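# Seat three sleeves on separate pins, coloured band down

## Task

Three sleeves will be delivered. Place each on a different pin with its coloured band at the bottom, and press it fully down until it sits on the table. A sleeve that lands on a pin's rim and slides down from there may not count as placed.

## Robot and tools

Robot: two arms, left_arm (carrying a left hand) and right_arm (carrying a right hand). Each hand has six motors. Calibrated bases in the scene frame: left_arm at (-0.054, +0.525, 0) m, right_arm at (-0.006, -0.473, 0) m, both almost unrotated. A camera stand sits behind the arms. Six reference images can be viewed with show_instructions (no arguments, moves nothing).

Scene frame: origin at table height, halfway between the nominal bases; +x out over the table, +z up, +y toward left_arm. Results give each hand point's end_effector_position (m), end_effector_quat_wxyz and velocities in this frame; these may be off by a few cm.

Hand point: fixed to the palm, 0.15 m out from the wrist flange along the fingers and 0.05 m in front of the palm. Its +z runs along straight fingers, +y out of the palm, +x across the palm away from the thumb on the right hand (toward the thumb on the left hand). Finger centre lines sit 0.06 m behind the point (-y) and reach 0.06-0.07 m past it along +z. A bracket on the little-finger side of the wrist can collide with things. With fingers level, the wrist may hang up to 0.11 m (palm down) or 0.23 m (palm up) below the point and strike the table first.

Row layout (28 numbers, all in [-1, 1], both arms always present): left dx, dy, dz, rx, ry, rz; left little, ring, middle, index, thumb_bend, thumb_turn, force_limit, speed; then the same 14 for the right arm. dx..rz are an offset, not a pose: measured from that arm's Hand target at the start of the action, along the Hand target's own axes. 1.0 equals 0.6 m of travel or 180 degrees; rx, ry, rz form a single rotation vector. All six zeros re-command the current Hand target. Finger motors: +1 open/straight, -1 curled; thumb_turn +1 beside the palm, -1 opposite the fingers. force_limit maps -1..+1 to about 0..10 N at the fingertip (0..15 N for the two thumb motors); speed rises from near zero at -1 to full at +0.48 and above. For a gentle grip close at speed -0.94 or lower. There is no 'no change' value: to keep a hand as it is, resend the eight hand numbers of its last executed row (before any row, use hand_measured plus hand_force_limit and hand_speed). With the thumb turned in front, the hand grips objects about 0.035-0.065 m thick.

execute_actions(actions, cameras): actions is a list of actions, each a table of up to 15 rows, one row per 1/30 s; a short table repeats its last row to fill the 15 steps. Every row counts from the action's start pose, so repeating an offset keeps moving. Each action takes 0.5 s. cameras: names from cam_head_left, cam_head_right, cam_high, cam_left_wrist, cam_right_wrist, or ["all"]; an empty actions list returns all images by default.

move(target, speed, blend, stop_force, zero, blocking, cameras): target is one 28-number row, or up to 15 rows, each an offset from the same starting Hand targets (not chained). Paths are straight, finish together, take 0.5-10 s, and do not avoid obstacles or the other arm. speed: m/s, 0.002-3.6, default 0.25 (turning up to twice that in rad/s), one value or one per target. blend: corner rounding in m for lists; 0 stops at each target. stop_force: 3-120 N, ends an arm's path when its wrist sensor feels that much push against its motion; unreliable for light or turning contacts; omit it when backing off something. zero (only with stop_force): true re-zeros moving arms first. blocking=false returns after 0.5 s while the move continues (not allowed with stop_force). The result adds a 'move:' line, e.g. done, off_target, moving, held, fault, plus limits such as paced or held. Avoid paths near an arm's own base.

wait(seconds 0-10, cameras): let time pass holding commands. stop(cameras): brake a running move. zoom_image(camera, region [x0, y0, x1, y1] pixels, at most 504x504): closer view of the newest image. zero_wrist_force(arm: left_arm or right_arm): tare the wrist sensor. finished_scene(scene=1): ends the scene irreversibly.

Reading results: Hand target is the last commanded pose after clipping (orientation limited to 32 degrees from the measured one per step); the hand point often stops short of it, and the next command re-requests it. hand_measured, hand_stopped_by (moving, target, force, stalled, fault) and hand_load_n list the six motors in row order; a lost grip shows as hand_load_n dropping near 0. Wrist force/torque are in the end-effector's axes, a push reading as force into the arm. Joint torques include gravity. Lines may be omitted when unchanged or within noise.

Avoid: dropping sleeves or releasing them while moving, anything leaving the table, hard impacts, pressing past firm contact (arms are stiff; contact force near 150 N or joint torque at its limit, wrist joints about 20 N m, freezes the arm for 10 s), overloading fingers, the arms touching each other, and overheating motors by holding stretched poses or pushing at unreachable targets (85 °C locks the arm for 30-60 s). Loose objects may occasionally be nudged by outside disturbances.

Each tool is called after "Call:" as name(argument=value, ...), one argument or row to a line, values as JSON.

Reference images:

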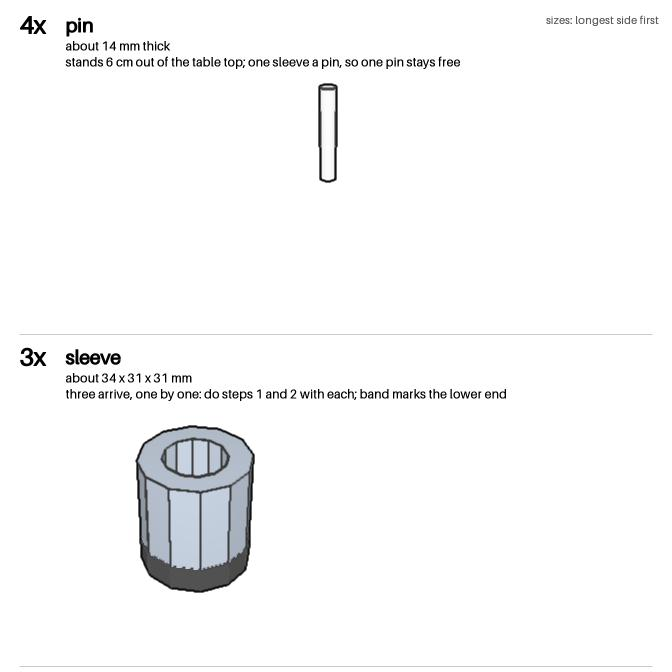

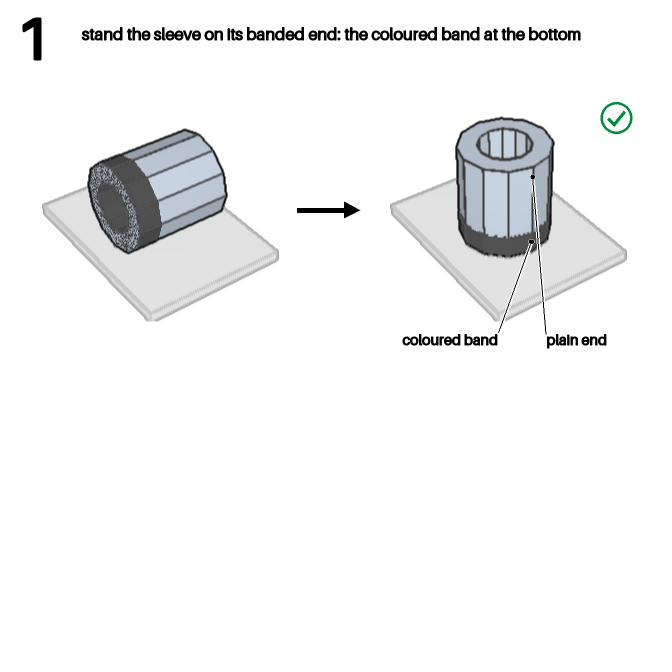

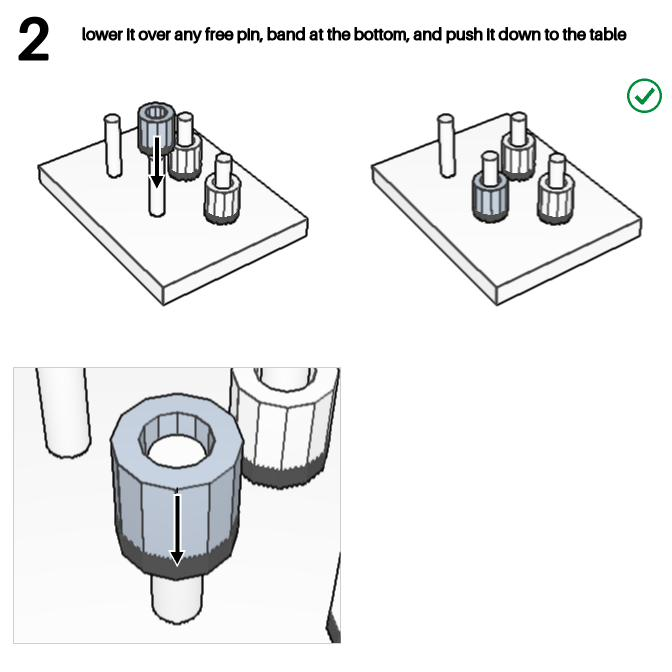

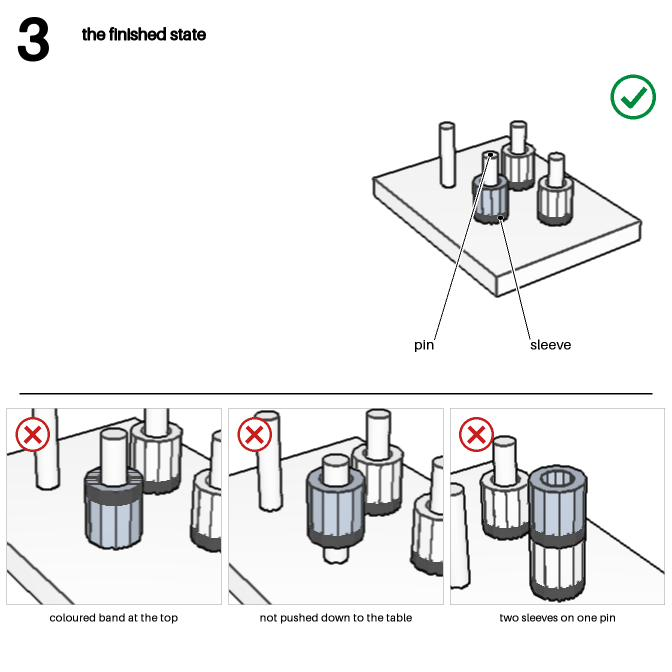

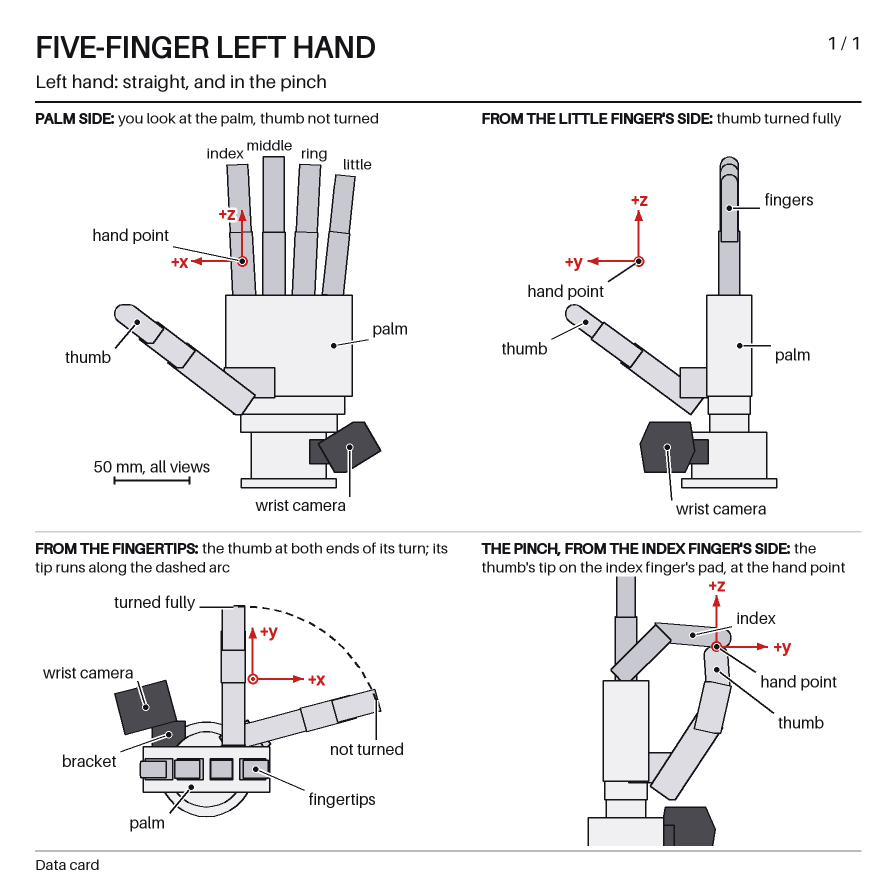

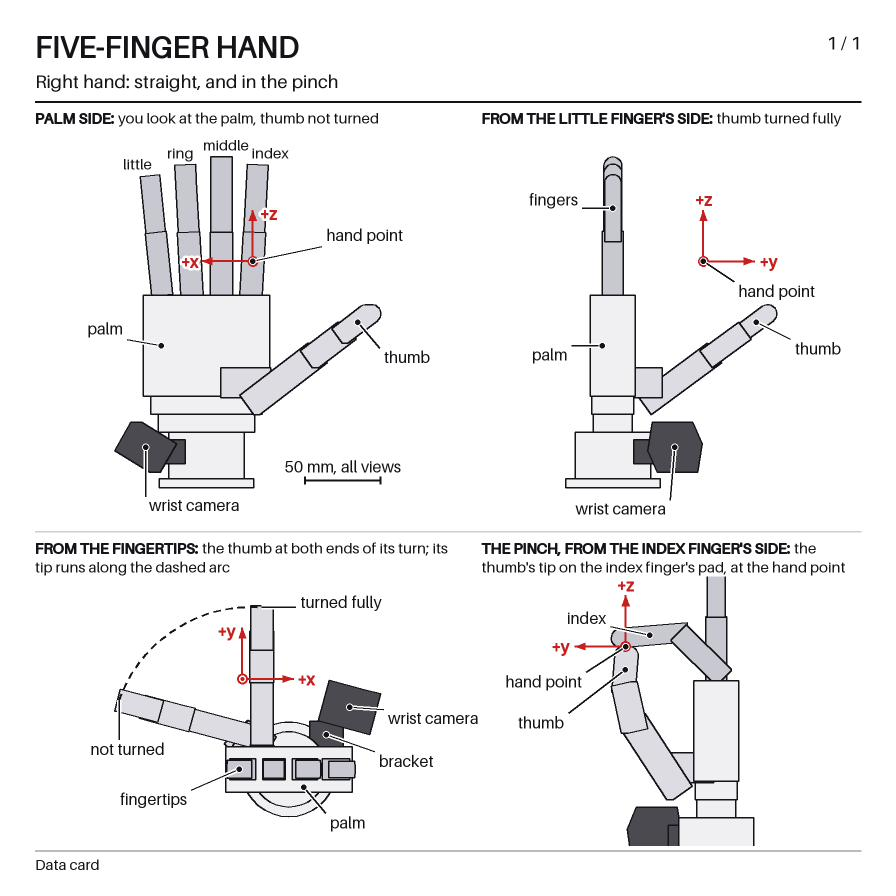

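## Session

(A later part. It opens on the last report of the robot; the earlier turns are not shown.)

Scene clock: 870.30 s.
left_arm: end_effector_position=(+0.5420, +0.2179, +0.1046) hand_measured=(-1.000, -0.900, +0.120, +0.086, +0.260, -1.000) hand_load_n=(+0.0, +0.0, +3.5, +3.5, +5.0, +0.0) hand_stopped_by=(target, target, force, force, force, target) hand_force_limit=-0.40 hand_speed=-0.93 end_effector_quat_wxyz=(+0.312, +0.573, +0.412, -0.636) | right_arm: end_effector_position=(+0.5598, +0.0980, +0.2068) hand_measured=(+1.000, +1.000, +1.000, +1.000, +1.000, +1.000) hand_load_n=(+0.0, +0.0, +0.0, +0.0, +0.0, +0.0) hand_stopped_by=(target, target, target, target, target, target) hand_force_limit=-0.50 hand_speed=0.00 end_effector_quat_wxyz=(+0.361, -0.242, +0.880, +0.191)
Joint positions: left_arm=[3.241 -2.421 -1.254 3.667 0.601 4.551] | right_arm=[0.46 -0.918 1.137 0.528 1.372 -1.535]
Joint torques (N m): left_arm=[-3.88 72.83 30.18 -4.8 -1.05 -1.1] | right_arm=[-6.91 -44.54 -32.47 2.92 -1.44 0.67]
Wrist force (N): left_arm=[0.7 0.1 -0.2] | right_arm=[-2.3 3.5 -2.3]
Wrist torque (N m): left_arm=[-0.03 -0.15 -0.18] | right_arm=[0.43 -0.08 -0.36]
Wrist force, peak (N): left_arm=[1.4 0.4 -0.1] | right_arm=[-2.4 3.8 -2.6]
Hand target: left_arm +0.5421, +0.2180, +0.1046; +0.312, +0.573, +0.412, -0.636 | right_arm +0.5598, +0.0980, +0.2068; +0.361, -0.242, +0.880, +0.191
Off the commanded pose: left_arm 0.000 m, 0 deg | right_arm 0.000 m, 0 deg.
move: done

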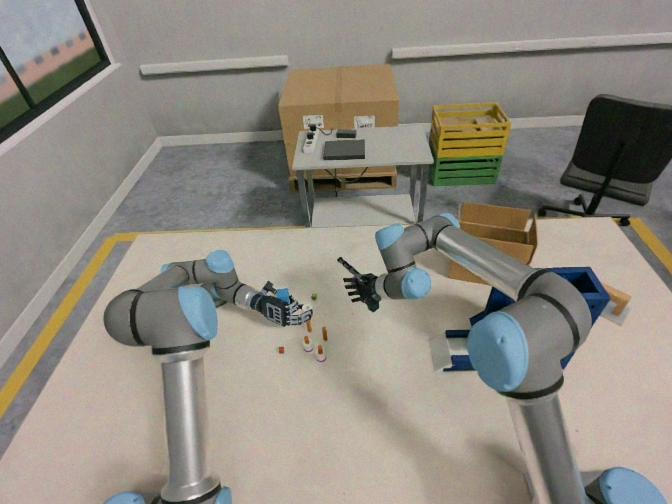

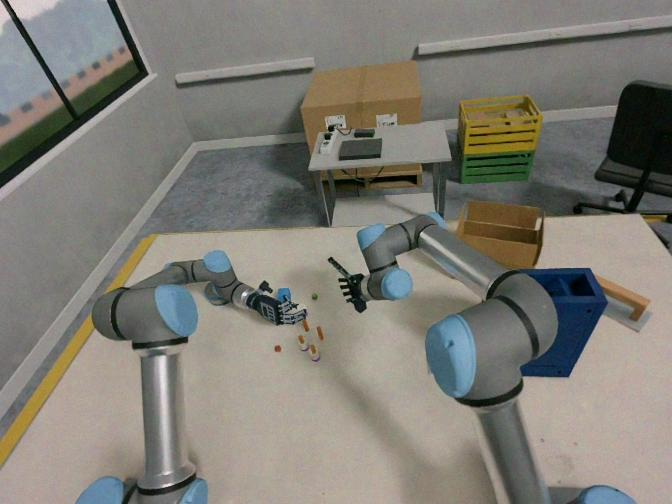

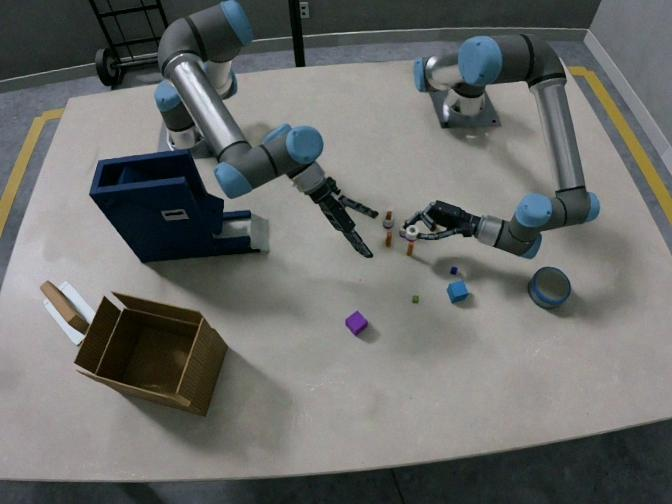

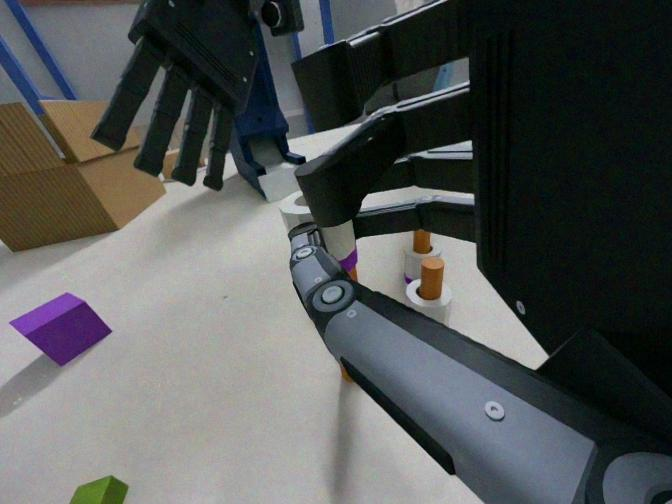

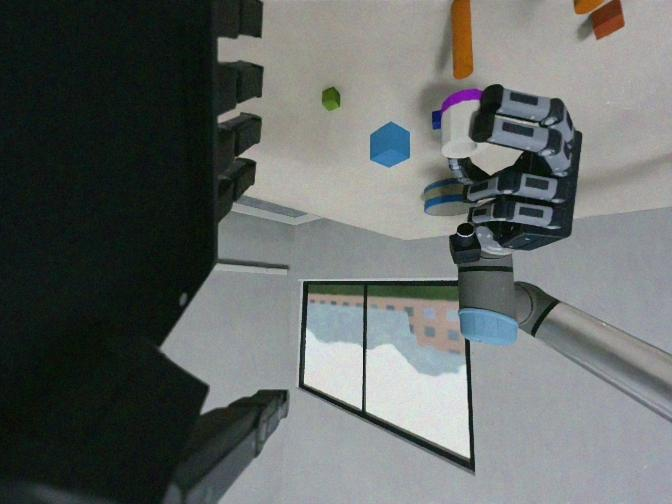

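Call:
move(
  target=[0.0265,0.0032,-0.0027,0,0,0,-1,-0.9,-0.12,-0.12,-0.02,-1,-0.4,-0.93,0,0,0,0,0,0,1,1,1,1,1,1,-0.5,0.0],
  speed=0.04,
  stop_force=4,
  cameras=["cam_high","cam_left_wrist","cam_right_wrist"],
)

Call:
zoom_image(
  camera="cam_right_wrist",
  region=[410, 0, 530, 160],
)

Call:
zoom_image(
  camera="cam_high",
  region=[384, 205, 440, 261],
)

Call:
zoom_image(
  camera="cam_left_wrist",
  region=[200, 150, 400, 330],
)

Scene clock: 878.57 s.
left_arm: end_effector_position=(+0.5422, +0.2197, +0.0886) hand_measured=(-1.000, -0.900, +0.120, +0.086, +0.260, -1.000) hand_load_n=(-0.5, +0.0, +3.0, +3.5, +5.0, -0.5) hand_stopped_by=(target, target, force, force, force, target) hand_force_limit=-0.40 hand_speed=-0.93 end_effector_quat_wxyz=(+0.312, +0.573, +0.412, -0.636) | right_arm: end_effector_position=(+0.5598, +0.0980, +0.2068) hand_measured=(+1.000, +1.000, +1.000, +1.000, +1.000, +1.000) hand_load_n=(+0.0, +0.0, +0.0, +0.0, +0.0, +0.0) hand_stopped_by=(target, target, target, target, target, target) hand_force_limit=-0.50 hand_speed=0.00 end_effector_quat_wxyz=(+0.361, -0.242, +0.880, +0.191)
Joint positions: left_arm=[3.243 -2.441 -1.262 3.695 0.604 4.551] | right_arm=[0.46 -0.918 1.137 0.528 1.372 -1.535]
Joint torques (N m): left_arm=[-6.47 74.62 29.9 -4.5 -2.14 -1.12] | right_arm=[-7.64 -45.47 -33.1 2.86 -1.35 0.22]
Wrist force (N): left_arm=[0.5 0.1 -0.3] | right_arm=[-2.3 3.8 -2.5]
Wrist torque (N m): left_arm=[-0.03 -0.12 -0.18] | right_arm=[0.48 -0.06 -0.36]
Wrist force, peak (N): left_arm=[1.1 0.3 -0.3] | right_arm=[-2.2 4.0 -2.6]
Hand target: left_arm +0.5421, +0.2197, +0.0886; +0.312, +0.573, +0.412, -0.636 | right_arm +0.5598, +0.0980, +0.2068; +0.361, -0.242, +0.880, +0.191
Off the commanded pose: left_arm 0.000 m, 0 deg | right_arm 0.000 m, 0 deg.
move: done
Images, in order (width x height): cam_high 672x504, cam_left_wrist 672x504, cam_right_wrist 672x504.

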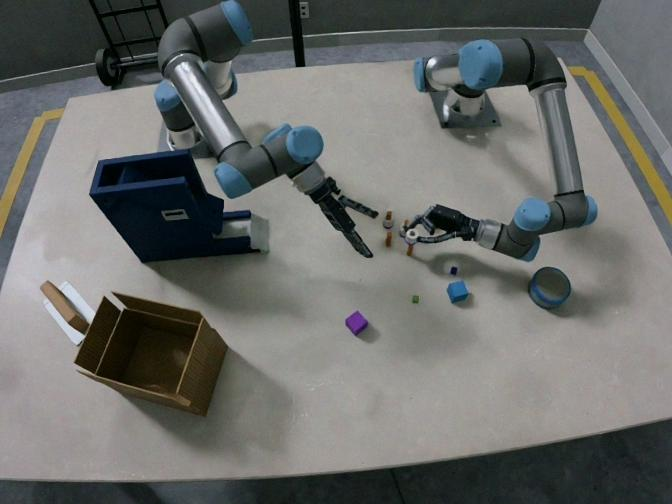

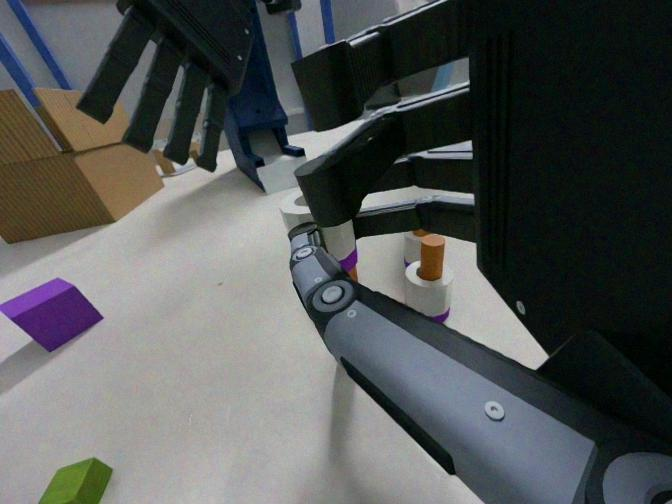

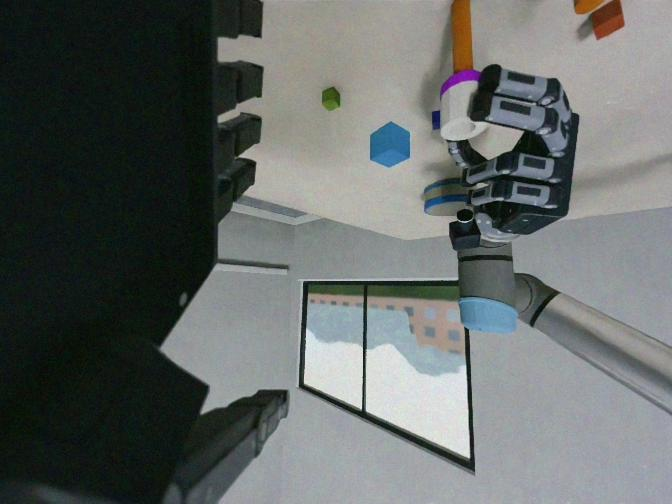

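Scaled by 3.150 from the camera's 672x504 image, which has a finer 960x720 frame.

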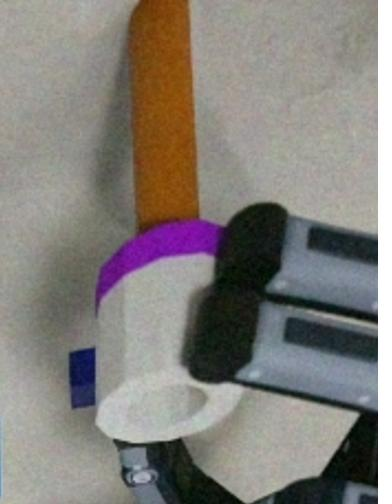

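Scaled by 9.000 from the camera's 672x504 image, which has a finer 960x720 frame.

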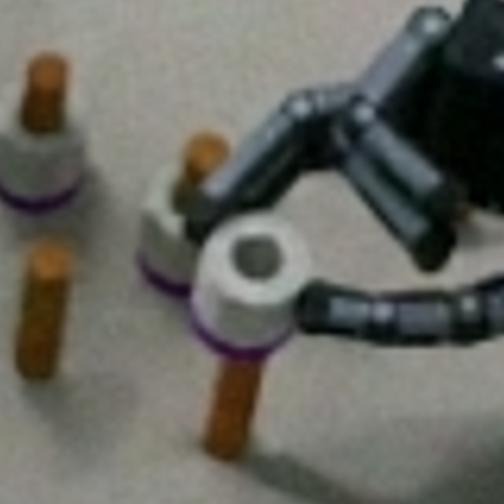

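Scaled by 2.520 from the camera's 672x504 image, which has a finer 960x720 frame.

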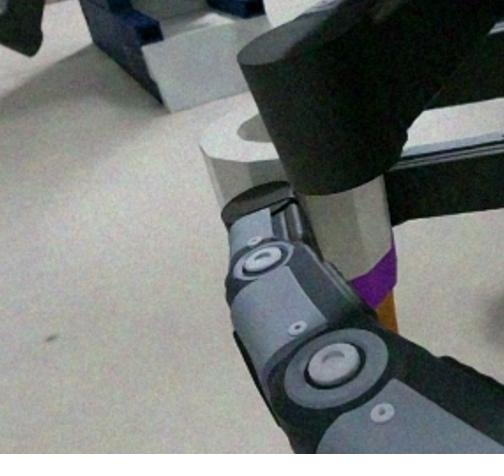

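Call:
move(
  target=[0.0085,-0.0005,-0.0017,0,0,0,-1,-0.9,-0.12,-0.12,-0.02,-1,-0.4,-0.93,0,0,0,0,0,0,1,1,1,1,1,1,-0.5,0.0],
  speed=0.02,
  stop_force=4,
  cameras=["cam_high","cam_left_wrist","cam_right_wrist"],
)

Call:
zoom_image(
  camera="cam_right_wrist",
  region=[410, 0, 530, 160],
)

Call:
zoom_image(
  camera="cam_high",
  region=[384, 205, 440, 261],
)

Scene clock: 885.83 s.
left_arm: end_effector_position=(+0.5416, +0.2211, +0.0837) hand_measured=(-1.000, -0.900, +0.120, +0.086, +0.260, -1.000) hand_load_n=(+0.0, +0.0, +3.5, +4.0, +5.0, +0.0) hand_stopped_by=(target, target, force, force, force, target) hand_force_limit=-0.40 hand_speed=-0.93 end_effector_quat_wxyz=(+0.312, +0.573, +0.412, -0.636) | right_arm: end_effector_position=(+0.5598, +0.0980, +0.2068) hand_measured=(+1.000, +1.000, +1.000, +1.000, +1.000, +1.000) hand_load_n=(+0.0, +0.0, +0.0, +0.0, +0.0, +0.0) hand_stopped_by=(target, target, target, target, target, target) hand_force_limit=-0.50 hand_speed=0.00 end_effector_quat_wxyz=(+0.361, -0.242, +0.880, +0.191)
Joint positions: left_arm=[3.246 -2.446 -1.267 3.705 0.606 4.551] | right_arm=[0.46 -0.918 1.137 0.528 1.372 -1.535]
Joint torques (N m): left_arm=[-0.98 74.45 29.95 -4.49 -2.25 -0.82] | right_arm=[-6.98 -45.06 -32.68 2.94 -1.43 -0.34]
Wrist force (N): left_arm=[0.7 0.2 -0.3] | right_arm=[-2.2 3.7 -2.3]
Wrist torque (N m): left_arm=[-0.01 -0.16 -0.17] | right_arm=[0.45 -0.10 -0.35]
Wrist force, peak (N): left_arm=[0.9 0.1 -0.2] | right_arm=[-2.3 3.9 -2.5]
Hand target: left_arm +0.5416, +0.2211, +0.0837; +0.312, +0.573, +0.412, -0.636 | right_arm +0.5598, +0.0980, +0.2068; +0.361, -0.242, +0.880, +0.191
Off the commanded pose: left_arm 0.000 m, 0 deg | right_arm 0.000 m, 0 deg.
move: done
Images, in order (width x height): cam_high 672x504, cam_left_wrist 672x504, cam_right_wrist 672x504.

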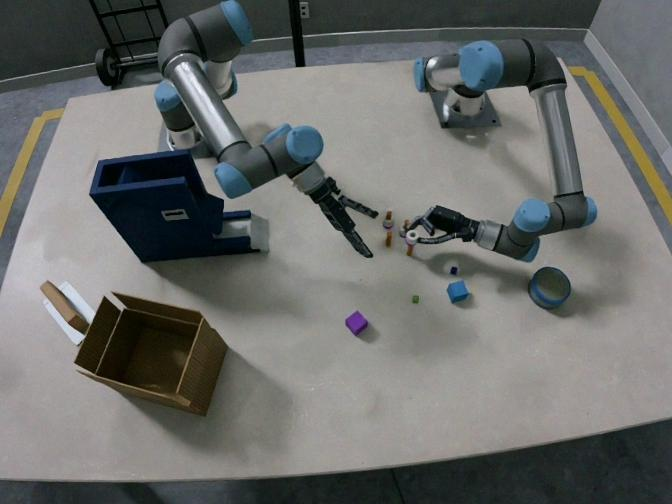

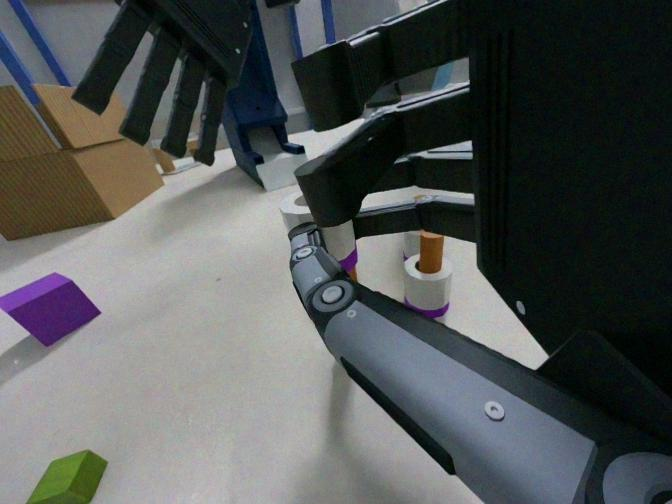

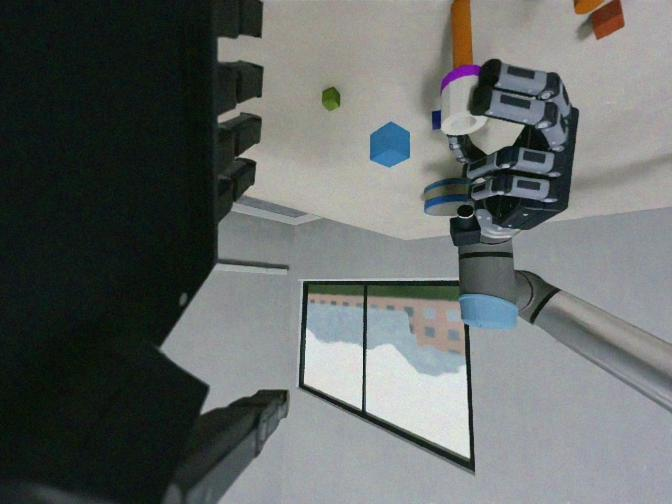

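Scaled by 3.150 from the camera's 672x504 image, which has a finer 960x720 frame.

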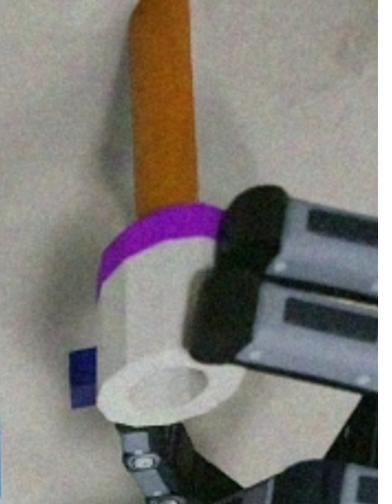

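Scaled by 9.000 from the camera's 672x504 image, which has a finer 960x720 frame.

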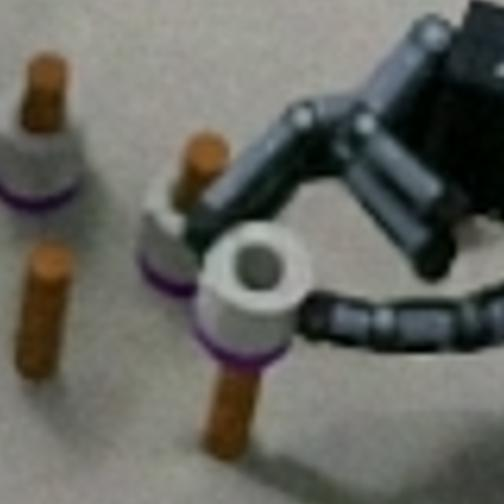

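Call:
move(
  target=[0.023,0.0039,0,0,0,0,-1,-0.9,-0.12,-0.12,-0.02,-1,-0.4,-0.93,0,0,0,0,0,0,1,1,1,1,1,1,-0.5,0.0],
  speed=0.015,
  stop_force=3.5,
  cameras=["cam_high","cam_left_wrist","cam_right_wrist"],
)

Call:
zoom_image(
  camera="cam_right_wrist",
  region=[410, 0, 530, 160],
)

Call:
zoom_image(
  camera="cam_high",
  region=[384, 205, 440, 261],
)

Call:
zoom_image(
  camera="cam_left_wrist",
  region=[200, 150, 400, 330],
)

Scene clock: 891.63 s.
left_arm: end_effector_position=(+0.5416, +0.2211, +0.0742) hand_measured=(-1.000, -0.900, +0.120, +0.086, +0.260, -1.000) hand_load_n=(+0.0, +0.0, +3.0, +3.5, +4.5, +0.0) hand_stopped_by=(target, target, force, force, force, target) hand_force_limit=-0.40 hand_speed=-0.93 end_effector_quat_wxyz=(+0.312, +0.573, +0.412, -0.636) | right_arm: end_effector_position=(+0.5598, +0.0980, +0.2068) hand_measured=(+1.000, +1.000, +1.000, +1.000, +1.000, +1.000) hand_load_n=(+0.0, +0.0, +0.0, +0.0, +0.0, +0.0) hand_stopped_by=(target, target, target, target, target, target) hand_force_limit=-0.50 hand_speed=0.00 end_effector_quat_wxyz=(+0.361, -0.242, +0.880, +0.191)
Joint positions: left_arm=[3.246 -2.459 -1.27 3.721 0.606 4.551] | right_arm=[0.46 -0.918 1.137 0.528 1.372 -1.535]
Joint torques (N m): left_arm=[-10.57 74.77 29.7 -4.56 -1.93 0.47] | right_arm=[-6.97 -46.96 -32.51 3 -1.46 -0.69]
Wrist force (N): left_arm=[0.7 0.4 -0.4] | right_arm=[-2.3 3.7 -2.5]
Wrist torque (N m): left_arm=[0.02 -0.14 -0.17] | right_arm=[0.47 -0.06 -0.36]
Wrist force, peak (N): left_arm=[-3.4 -1.9 1.6] | right_arm=[-2.2 3.9 -2.7]
Hand target: left_arm +0.5416, +0.2211, +0.0742; +0.312, +0.573, +0.412, -0.636 (not the last commanded pose) | right_arm +0.5598, +0.0980, +0.2068; +0.361, -0.242, +0.880, +0.191
Off the commanded pose: left_arm 0.005 m, 0 deg | right_arm 0.000 m, 0 deg.
move: contact (left_arm)
Images, in order (width x height): cam_high 672x504, cam_left_wrist 672x504, cam_right_wrist 672x504.

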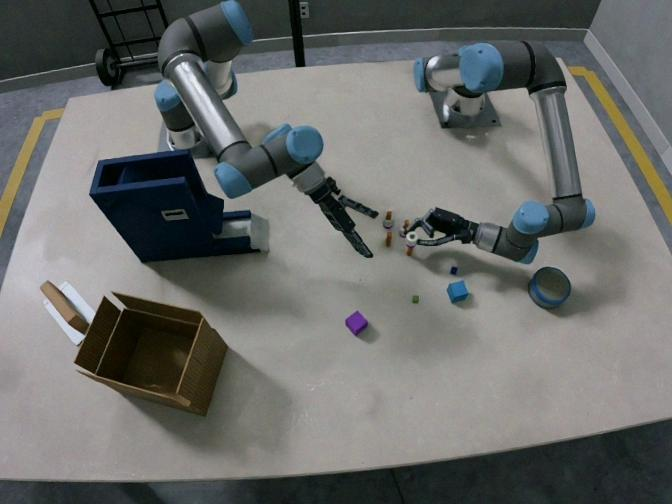

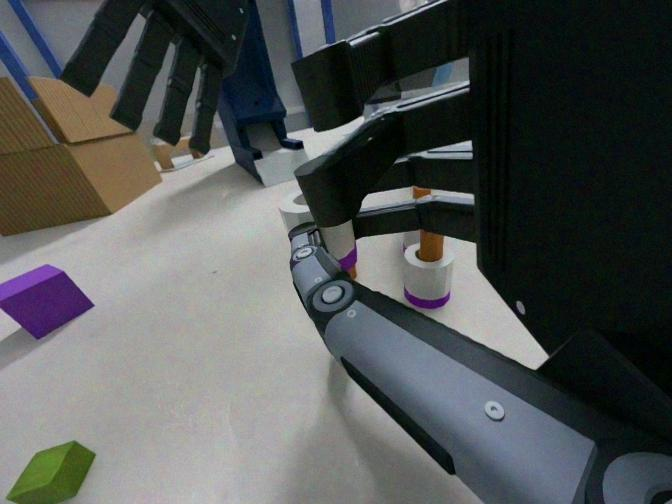

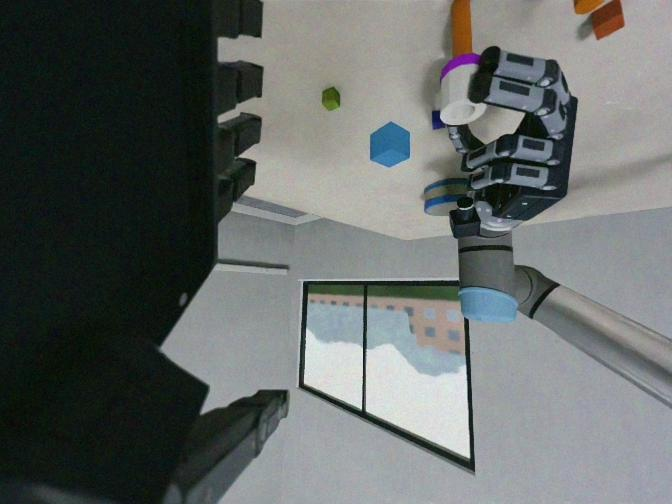

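Scaled by 3.150 from the camera's 672x504 image, which has a finer 960x720 frame.

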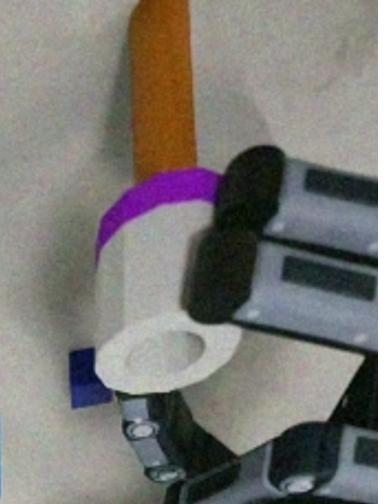

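Scaled by 9.000 from the camera's 672x504 image, which has a finer 960x720 frame.

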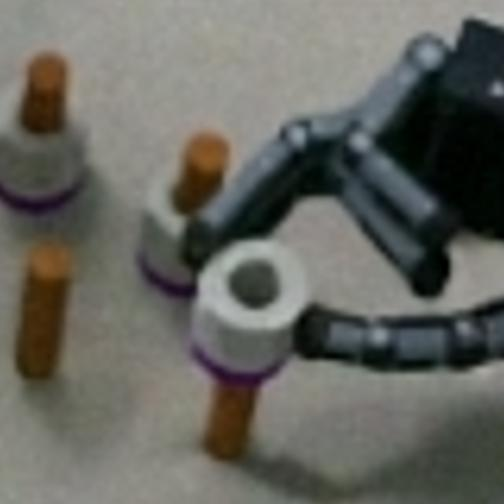

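Scaled by 2.520 from the camera's 672x504 image, which has a finer 960x720 frame.

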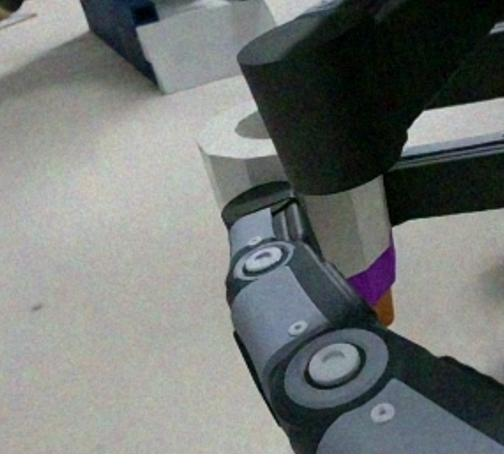

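Call:
zoom_image(
  camera="cam_right_wrist",
  region=[430, 0, 500, 130],
)

Call:
zoom_image(
  camera="cam_high",
  region=[397, 222, 427, 262],
)

Call:
zoom_image(
  camera="cam_left_wrist",
  region=[270, 180, 390, 300],
)

Call:
zoom_image(
  camera="cam_high",
  region=[385, 200, 427, 262],
)

Scaled by 3.877 from the camera's 672x504 image, which has a finer 960x720 frame.

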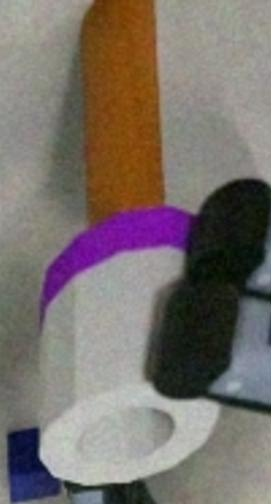

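Scaled by 12.600 from the camera's 672x504 image, which has a finer 960x720 frame.

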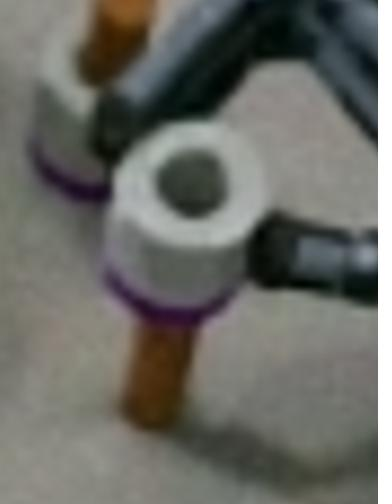

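Scaled by 4.200 from the camera's 672x504 image, which has a finer 960x720 frame.

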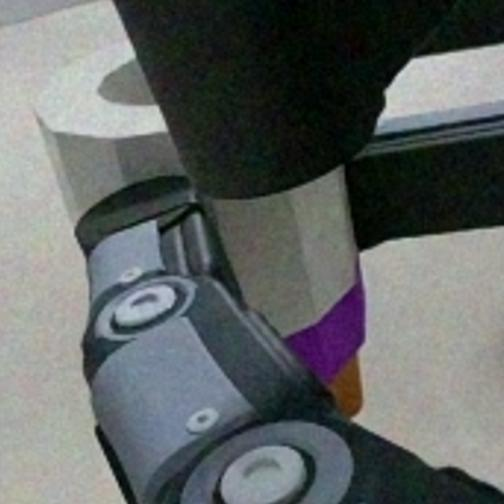

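Scaled by 8.129 from the camera's 672x504 image, which has a finer 960x720 frame.

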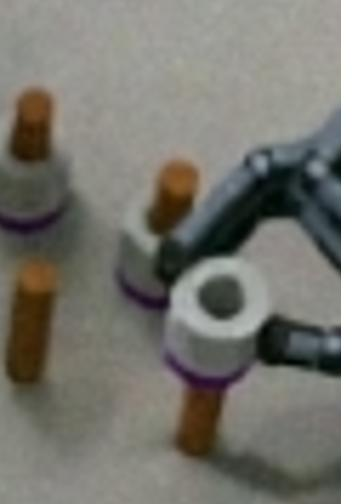

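Call:
move(
  target=[
    [-0.0049,-0.0008,0,0,0,0,-1,-0.9,-0.12,-0.12,-0.02,-1,-0.4,-0.93,0,0,0,0,0,0,1,1,1,1,1,1,-0.5,0.0],
    [-0.0045,-0.0032,0.0004,0,0,0,-1,-0.9,-0.12,-0.12,-0.02,-1,-0.4,-0.93,0,0,0,0,0,0,1,1,1,1,1,1,-0.5,0.0],
  ],
  speed=0.02,
  cameras=["cam_high","cam_left_wrist","cam_right_wrist"],
)

Call:
zoom_image(
  camera="cam_right_wrist",
  region=[430, 0, 500, 130],
)

Call:
zoom_image(
  camera="cam_high",
  region=[397, 222, 427, 262],
)

Call:
zoom_image(
  camera="cam_left_wrist",
  region=[270, 180, 390, 300],
)

Scene clock: 915.83 s.
left_arm: end_effector_position=(+0.5401, +0.2216, +0.0772) hand_measured=(-1.000, -0.900, +0.120, +0.086, +0.260, -1.000) hand_load_n=(+0.0, +0.0, +3.0, +3.5, +4.5, +0.0) hand_stopped_by=(target, target, force, force, force, target) hand_force_limit=-0.40 hand_speed=-0.93 end_effector_quat_wxyz=(+0.312, +0.573, +0.412, -0.636) | right_arm: end_effector_position=(+0.5598, +0.0980, +0.2068) hand_measured=(+1.000, +1.000, +1.000, +1.000, +1.000, +1.000) hand_load_n=(+0.0, +0.0, +0.0, -0.5, +0.0, +0.0) hand_stopped_by=(target, target, target, target, target, target) hand_force_limit=-0.50 hand_speed=0.00 end_effector_quat_wxyz=(+0.361, -0.242, +0.880, +0.191)
Joint positions: left_arm=[3.247 -2.452 -1.275 3.719 0.607 4.551] | right_arm=[0.46 -0.918 1.137 0.528 1.372 -1.535]
Joint torques (N m): left_arm=[7.43 60.36 30 -0.84 -0.09 0.4] | right_arm=[-6.53 -48.77 -32.4 2.93 -1.44 -1.12]
Wrist force (N): left_arm=[0.7 0.2 -0.3] | right_arm=[-2.1 3.5 -2.5]
Wrist torque (N m): left_arm=[-0.01 -0.15 -0.17] | right_arm=[0.44 -0.10 -0.35]
Wrist force, peak (N): left_arm=[1.0 0.2 -0.3] | right_arm=[-2.3 4.0 -2.5]
Hand target: left_arm +0.5402, +0.2216, +0.0772; +0.312, +0.573, +0.412, -0.636 | right_arm +0.5598, +0.0980, +0.2068; +0.361, -0.242, +0.880, +0.191
Off the commanded pose: left_arm 0.000 m, 0 deg | right_arm 0.000 m, 0 deg.
move: done
Images, in order (width x height): cam_high 672x504, cam_left_wrist 672x504, cam_right_wrist 672x504.

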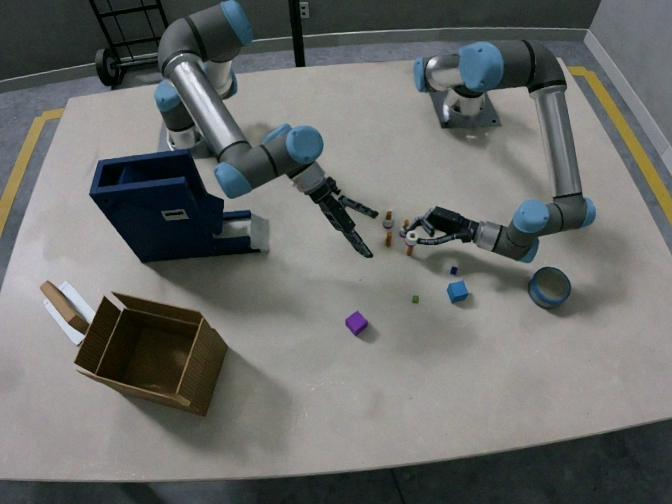

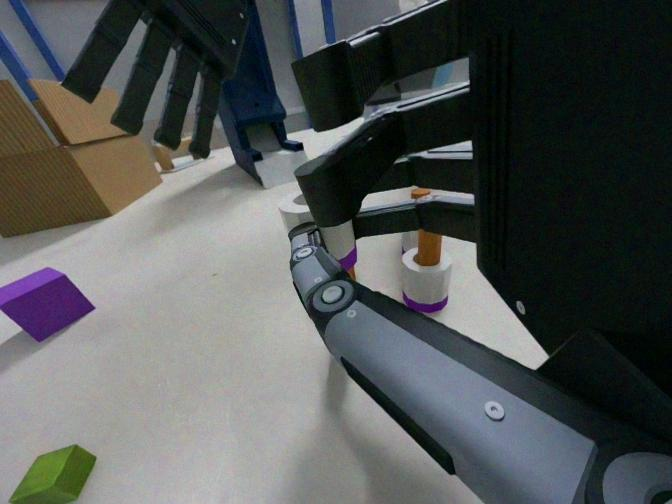

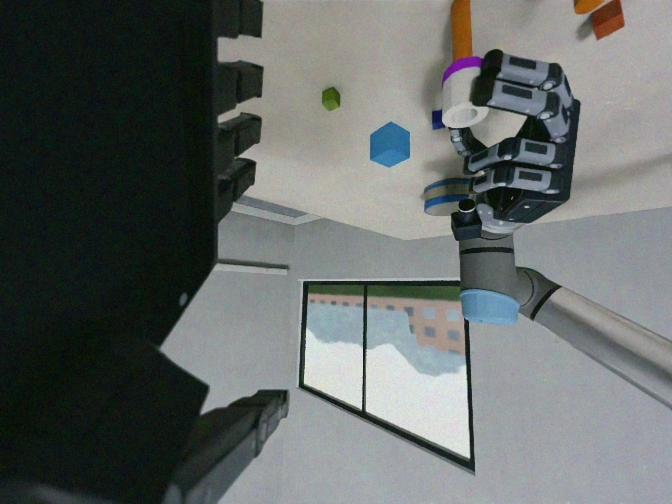

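Scaled by 3.877 from the camera's 672x504 image, which has a finer 960x720 frame.

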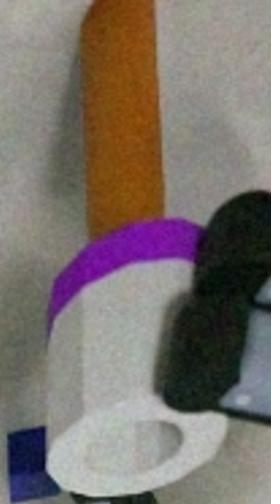

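Scaled by 12.600 from the camera's 672x504 image, which has a finer 960x720 frame.

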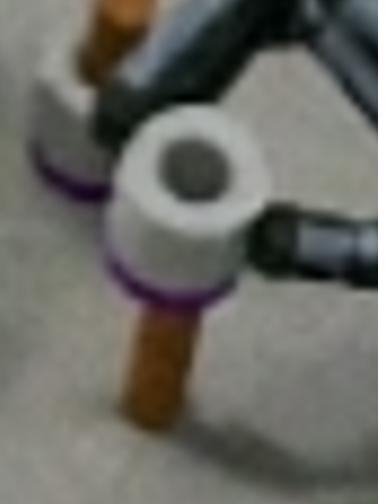

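Scaled by 4.200 from the camera's 672x504 image, which has a finer 960x720 frame.

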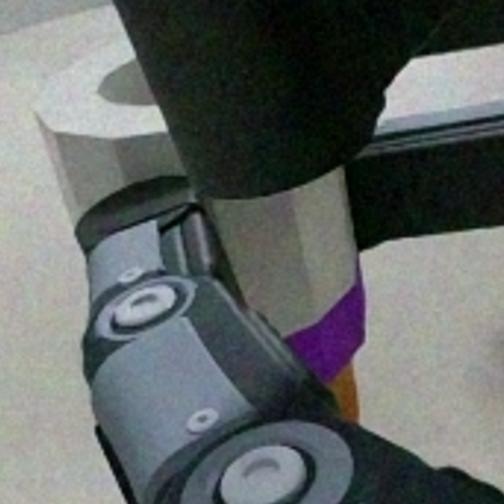

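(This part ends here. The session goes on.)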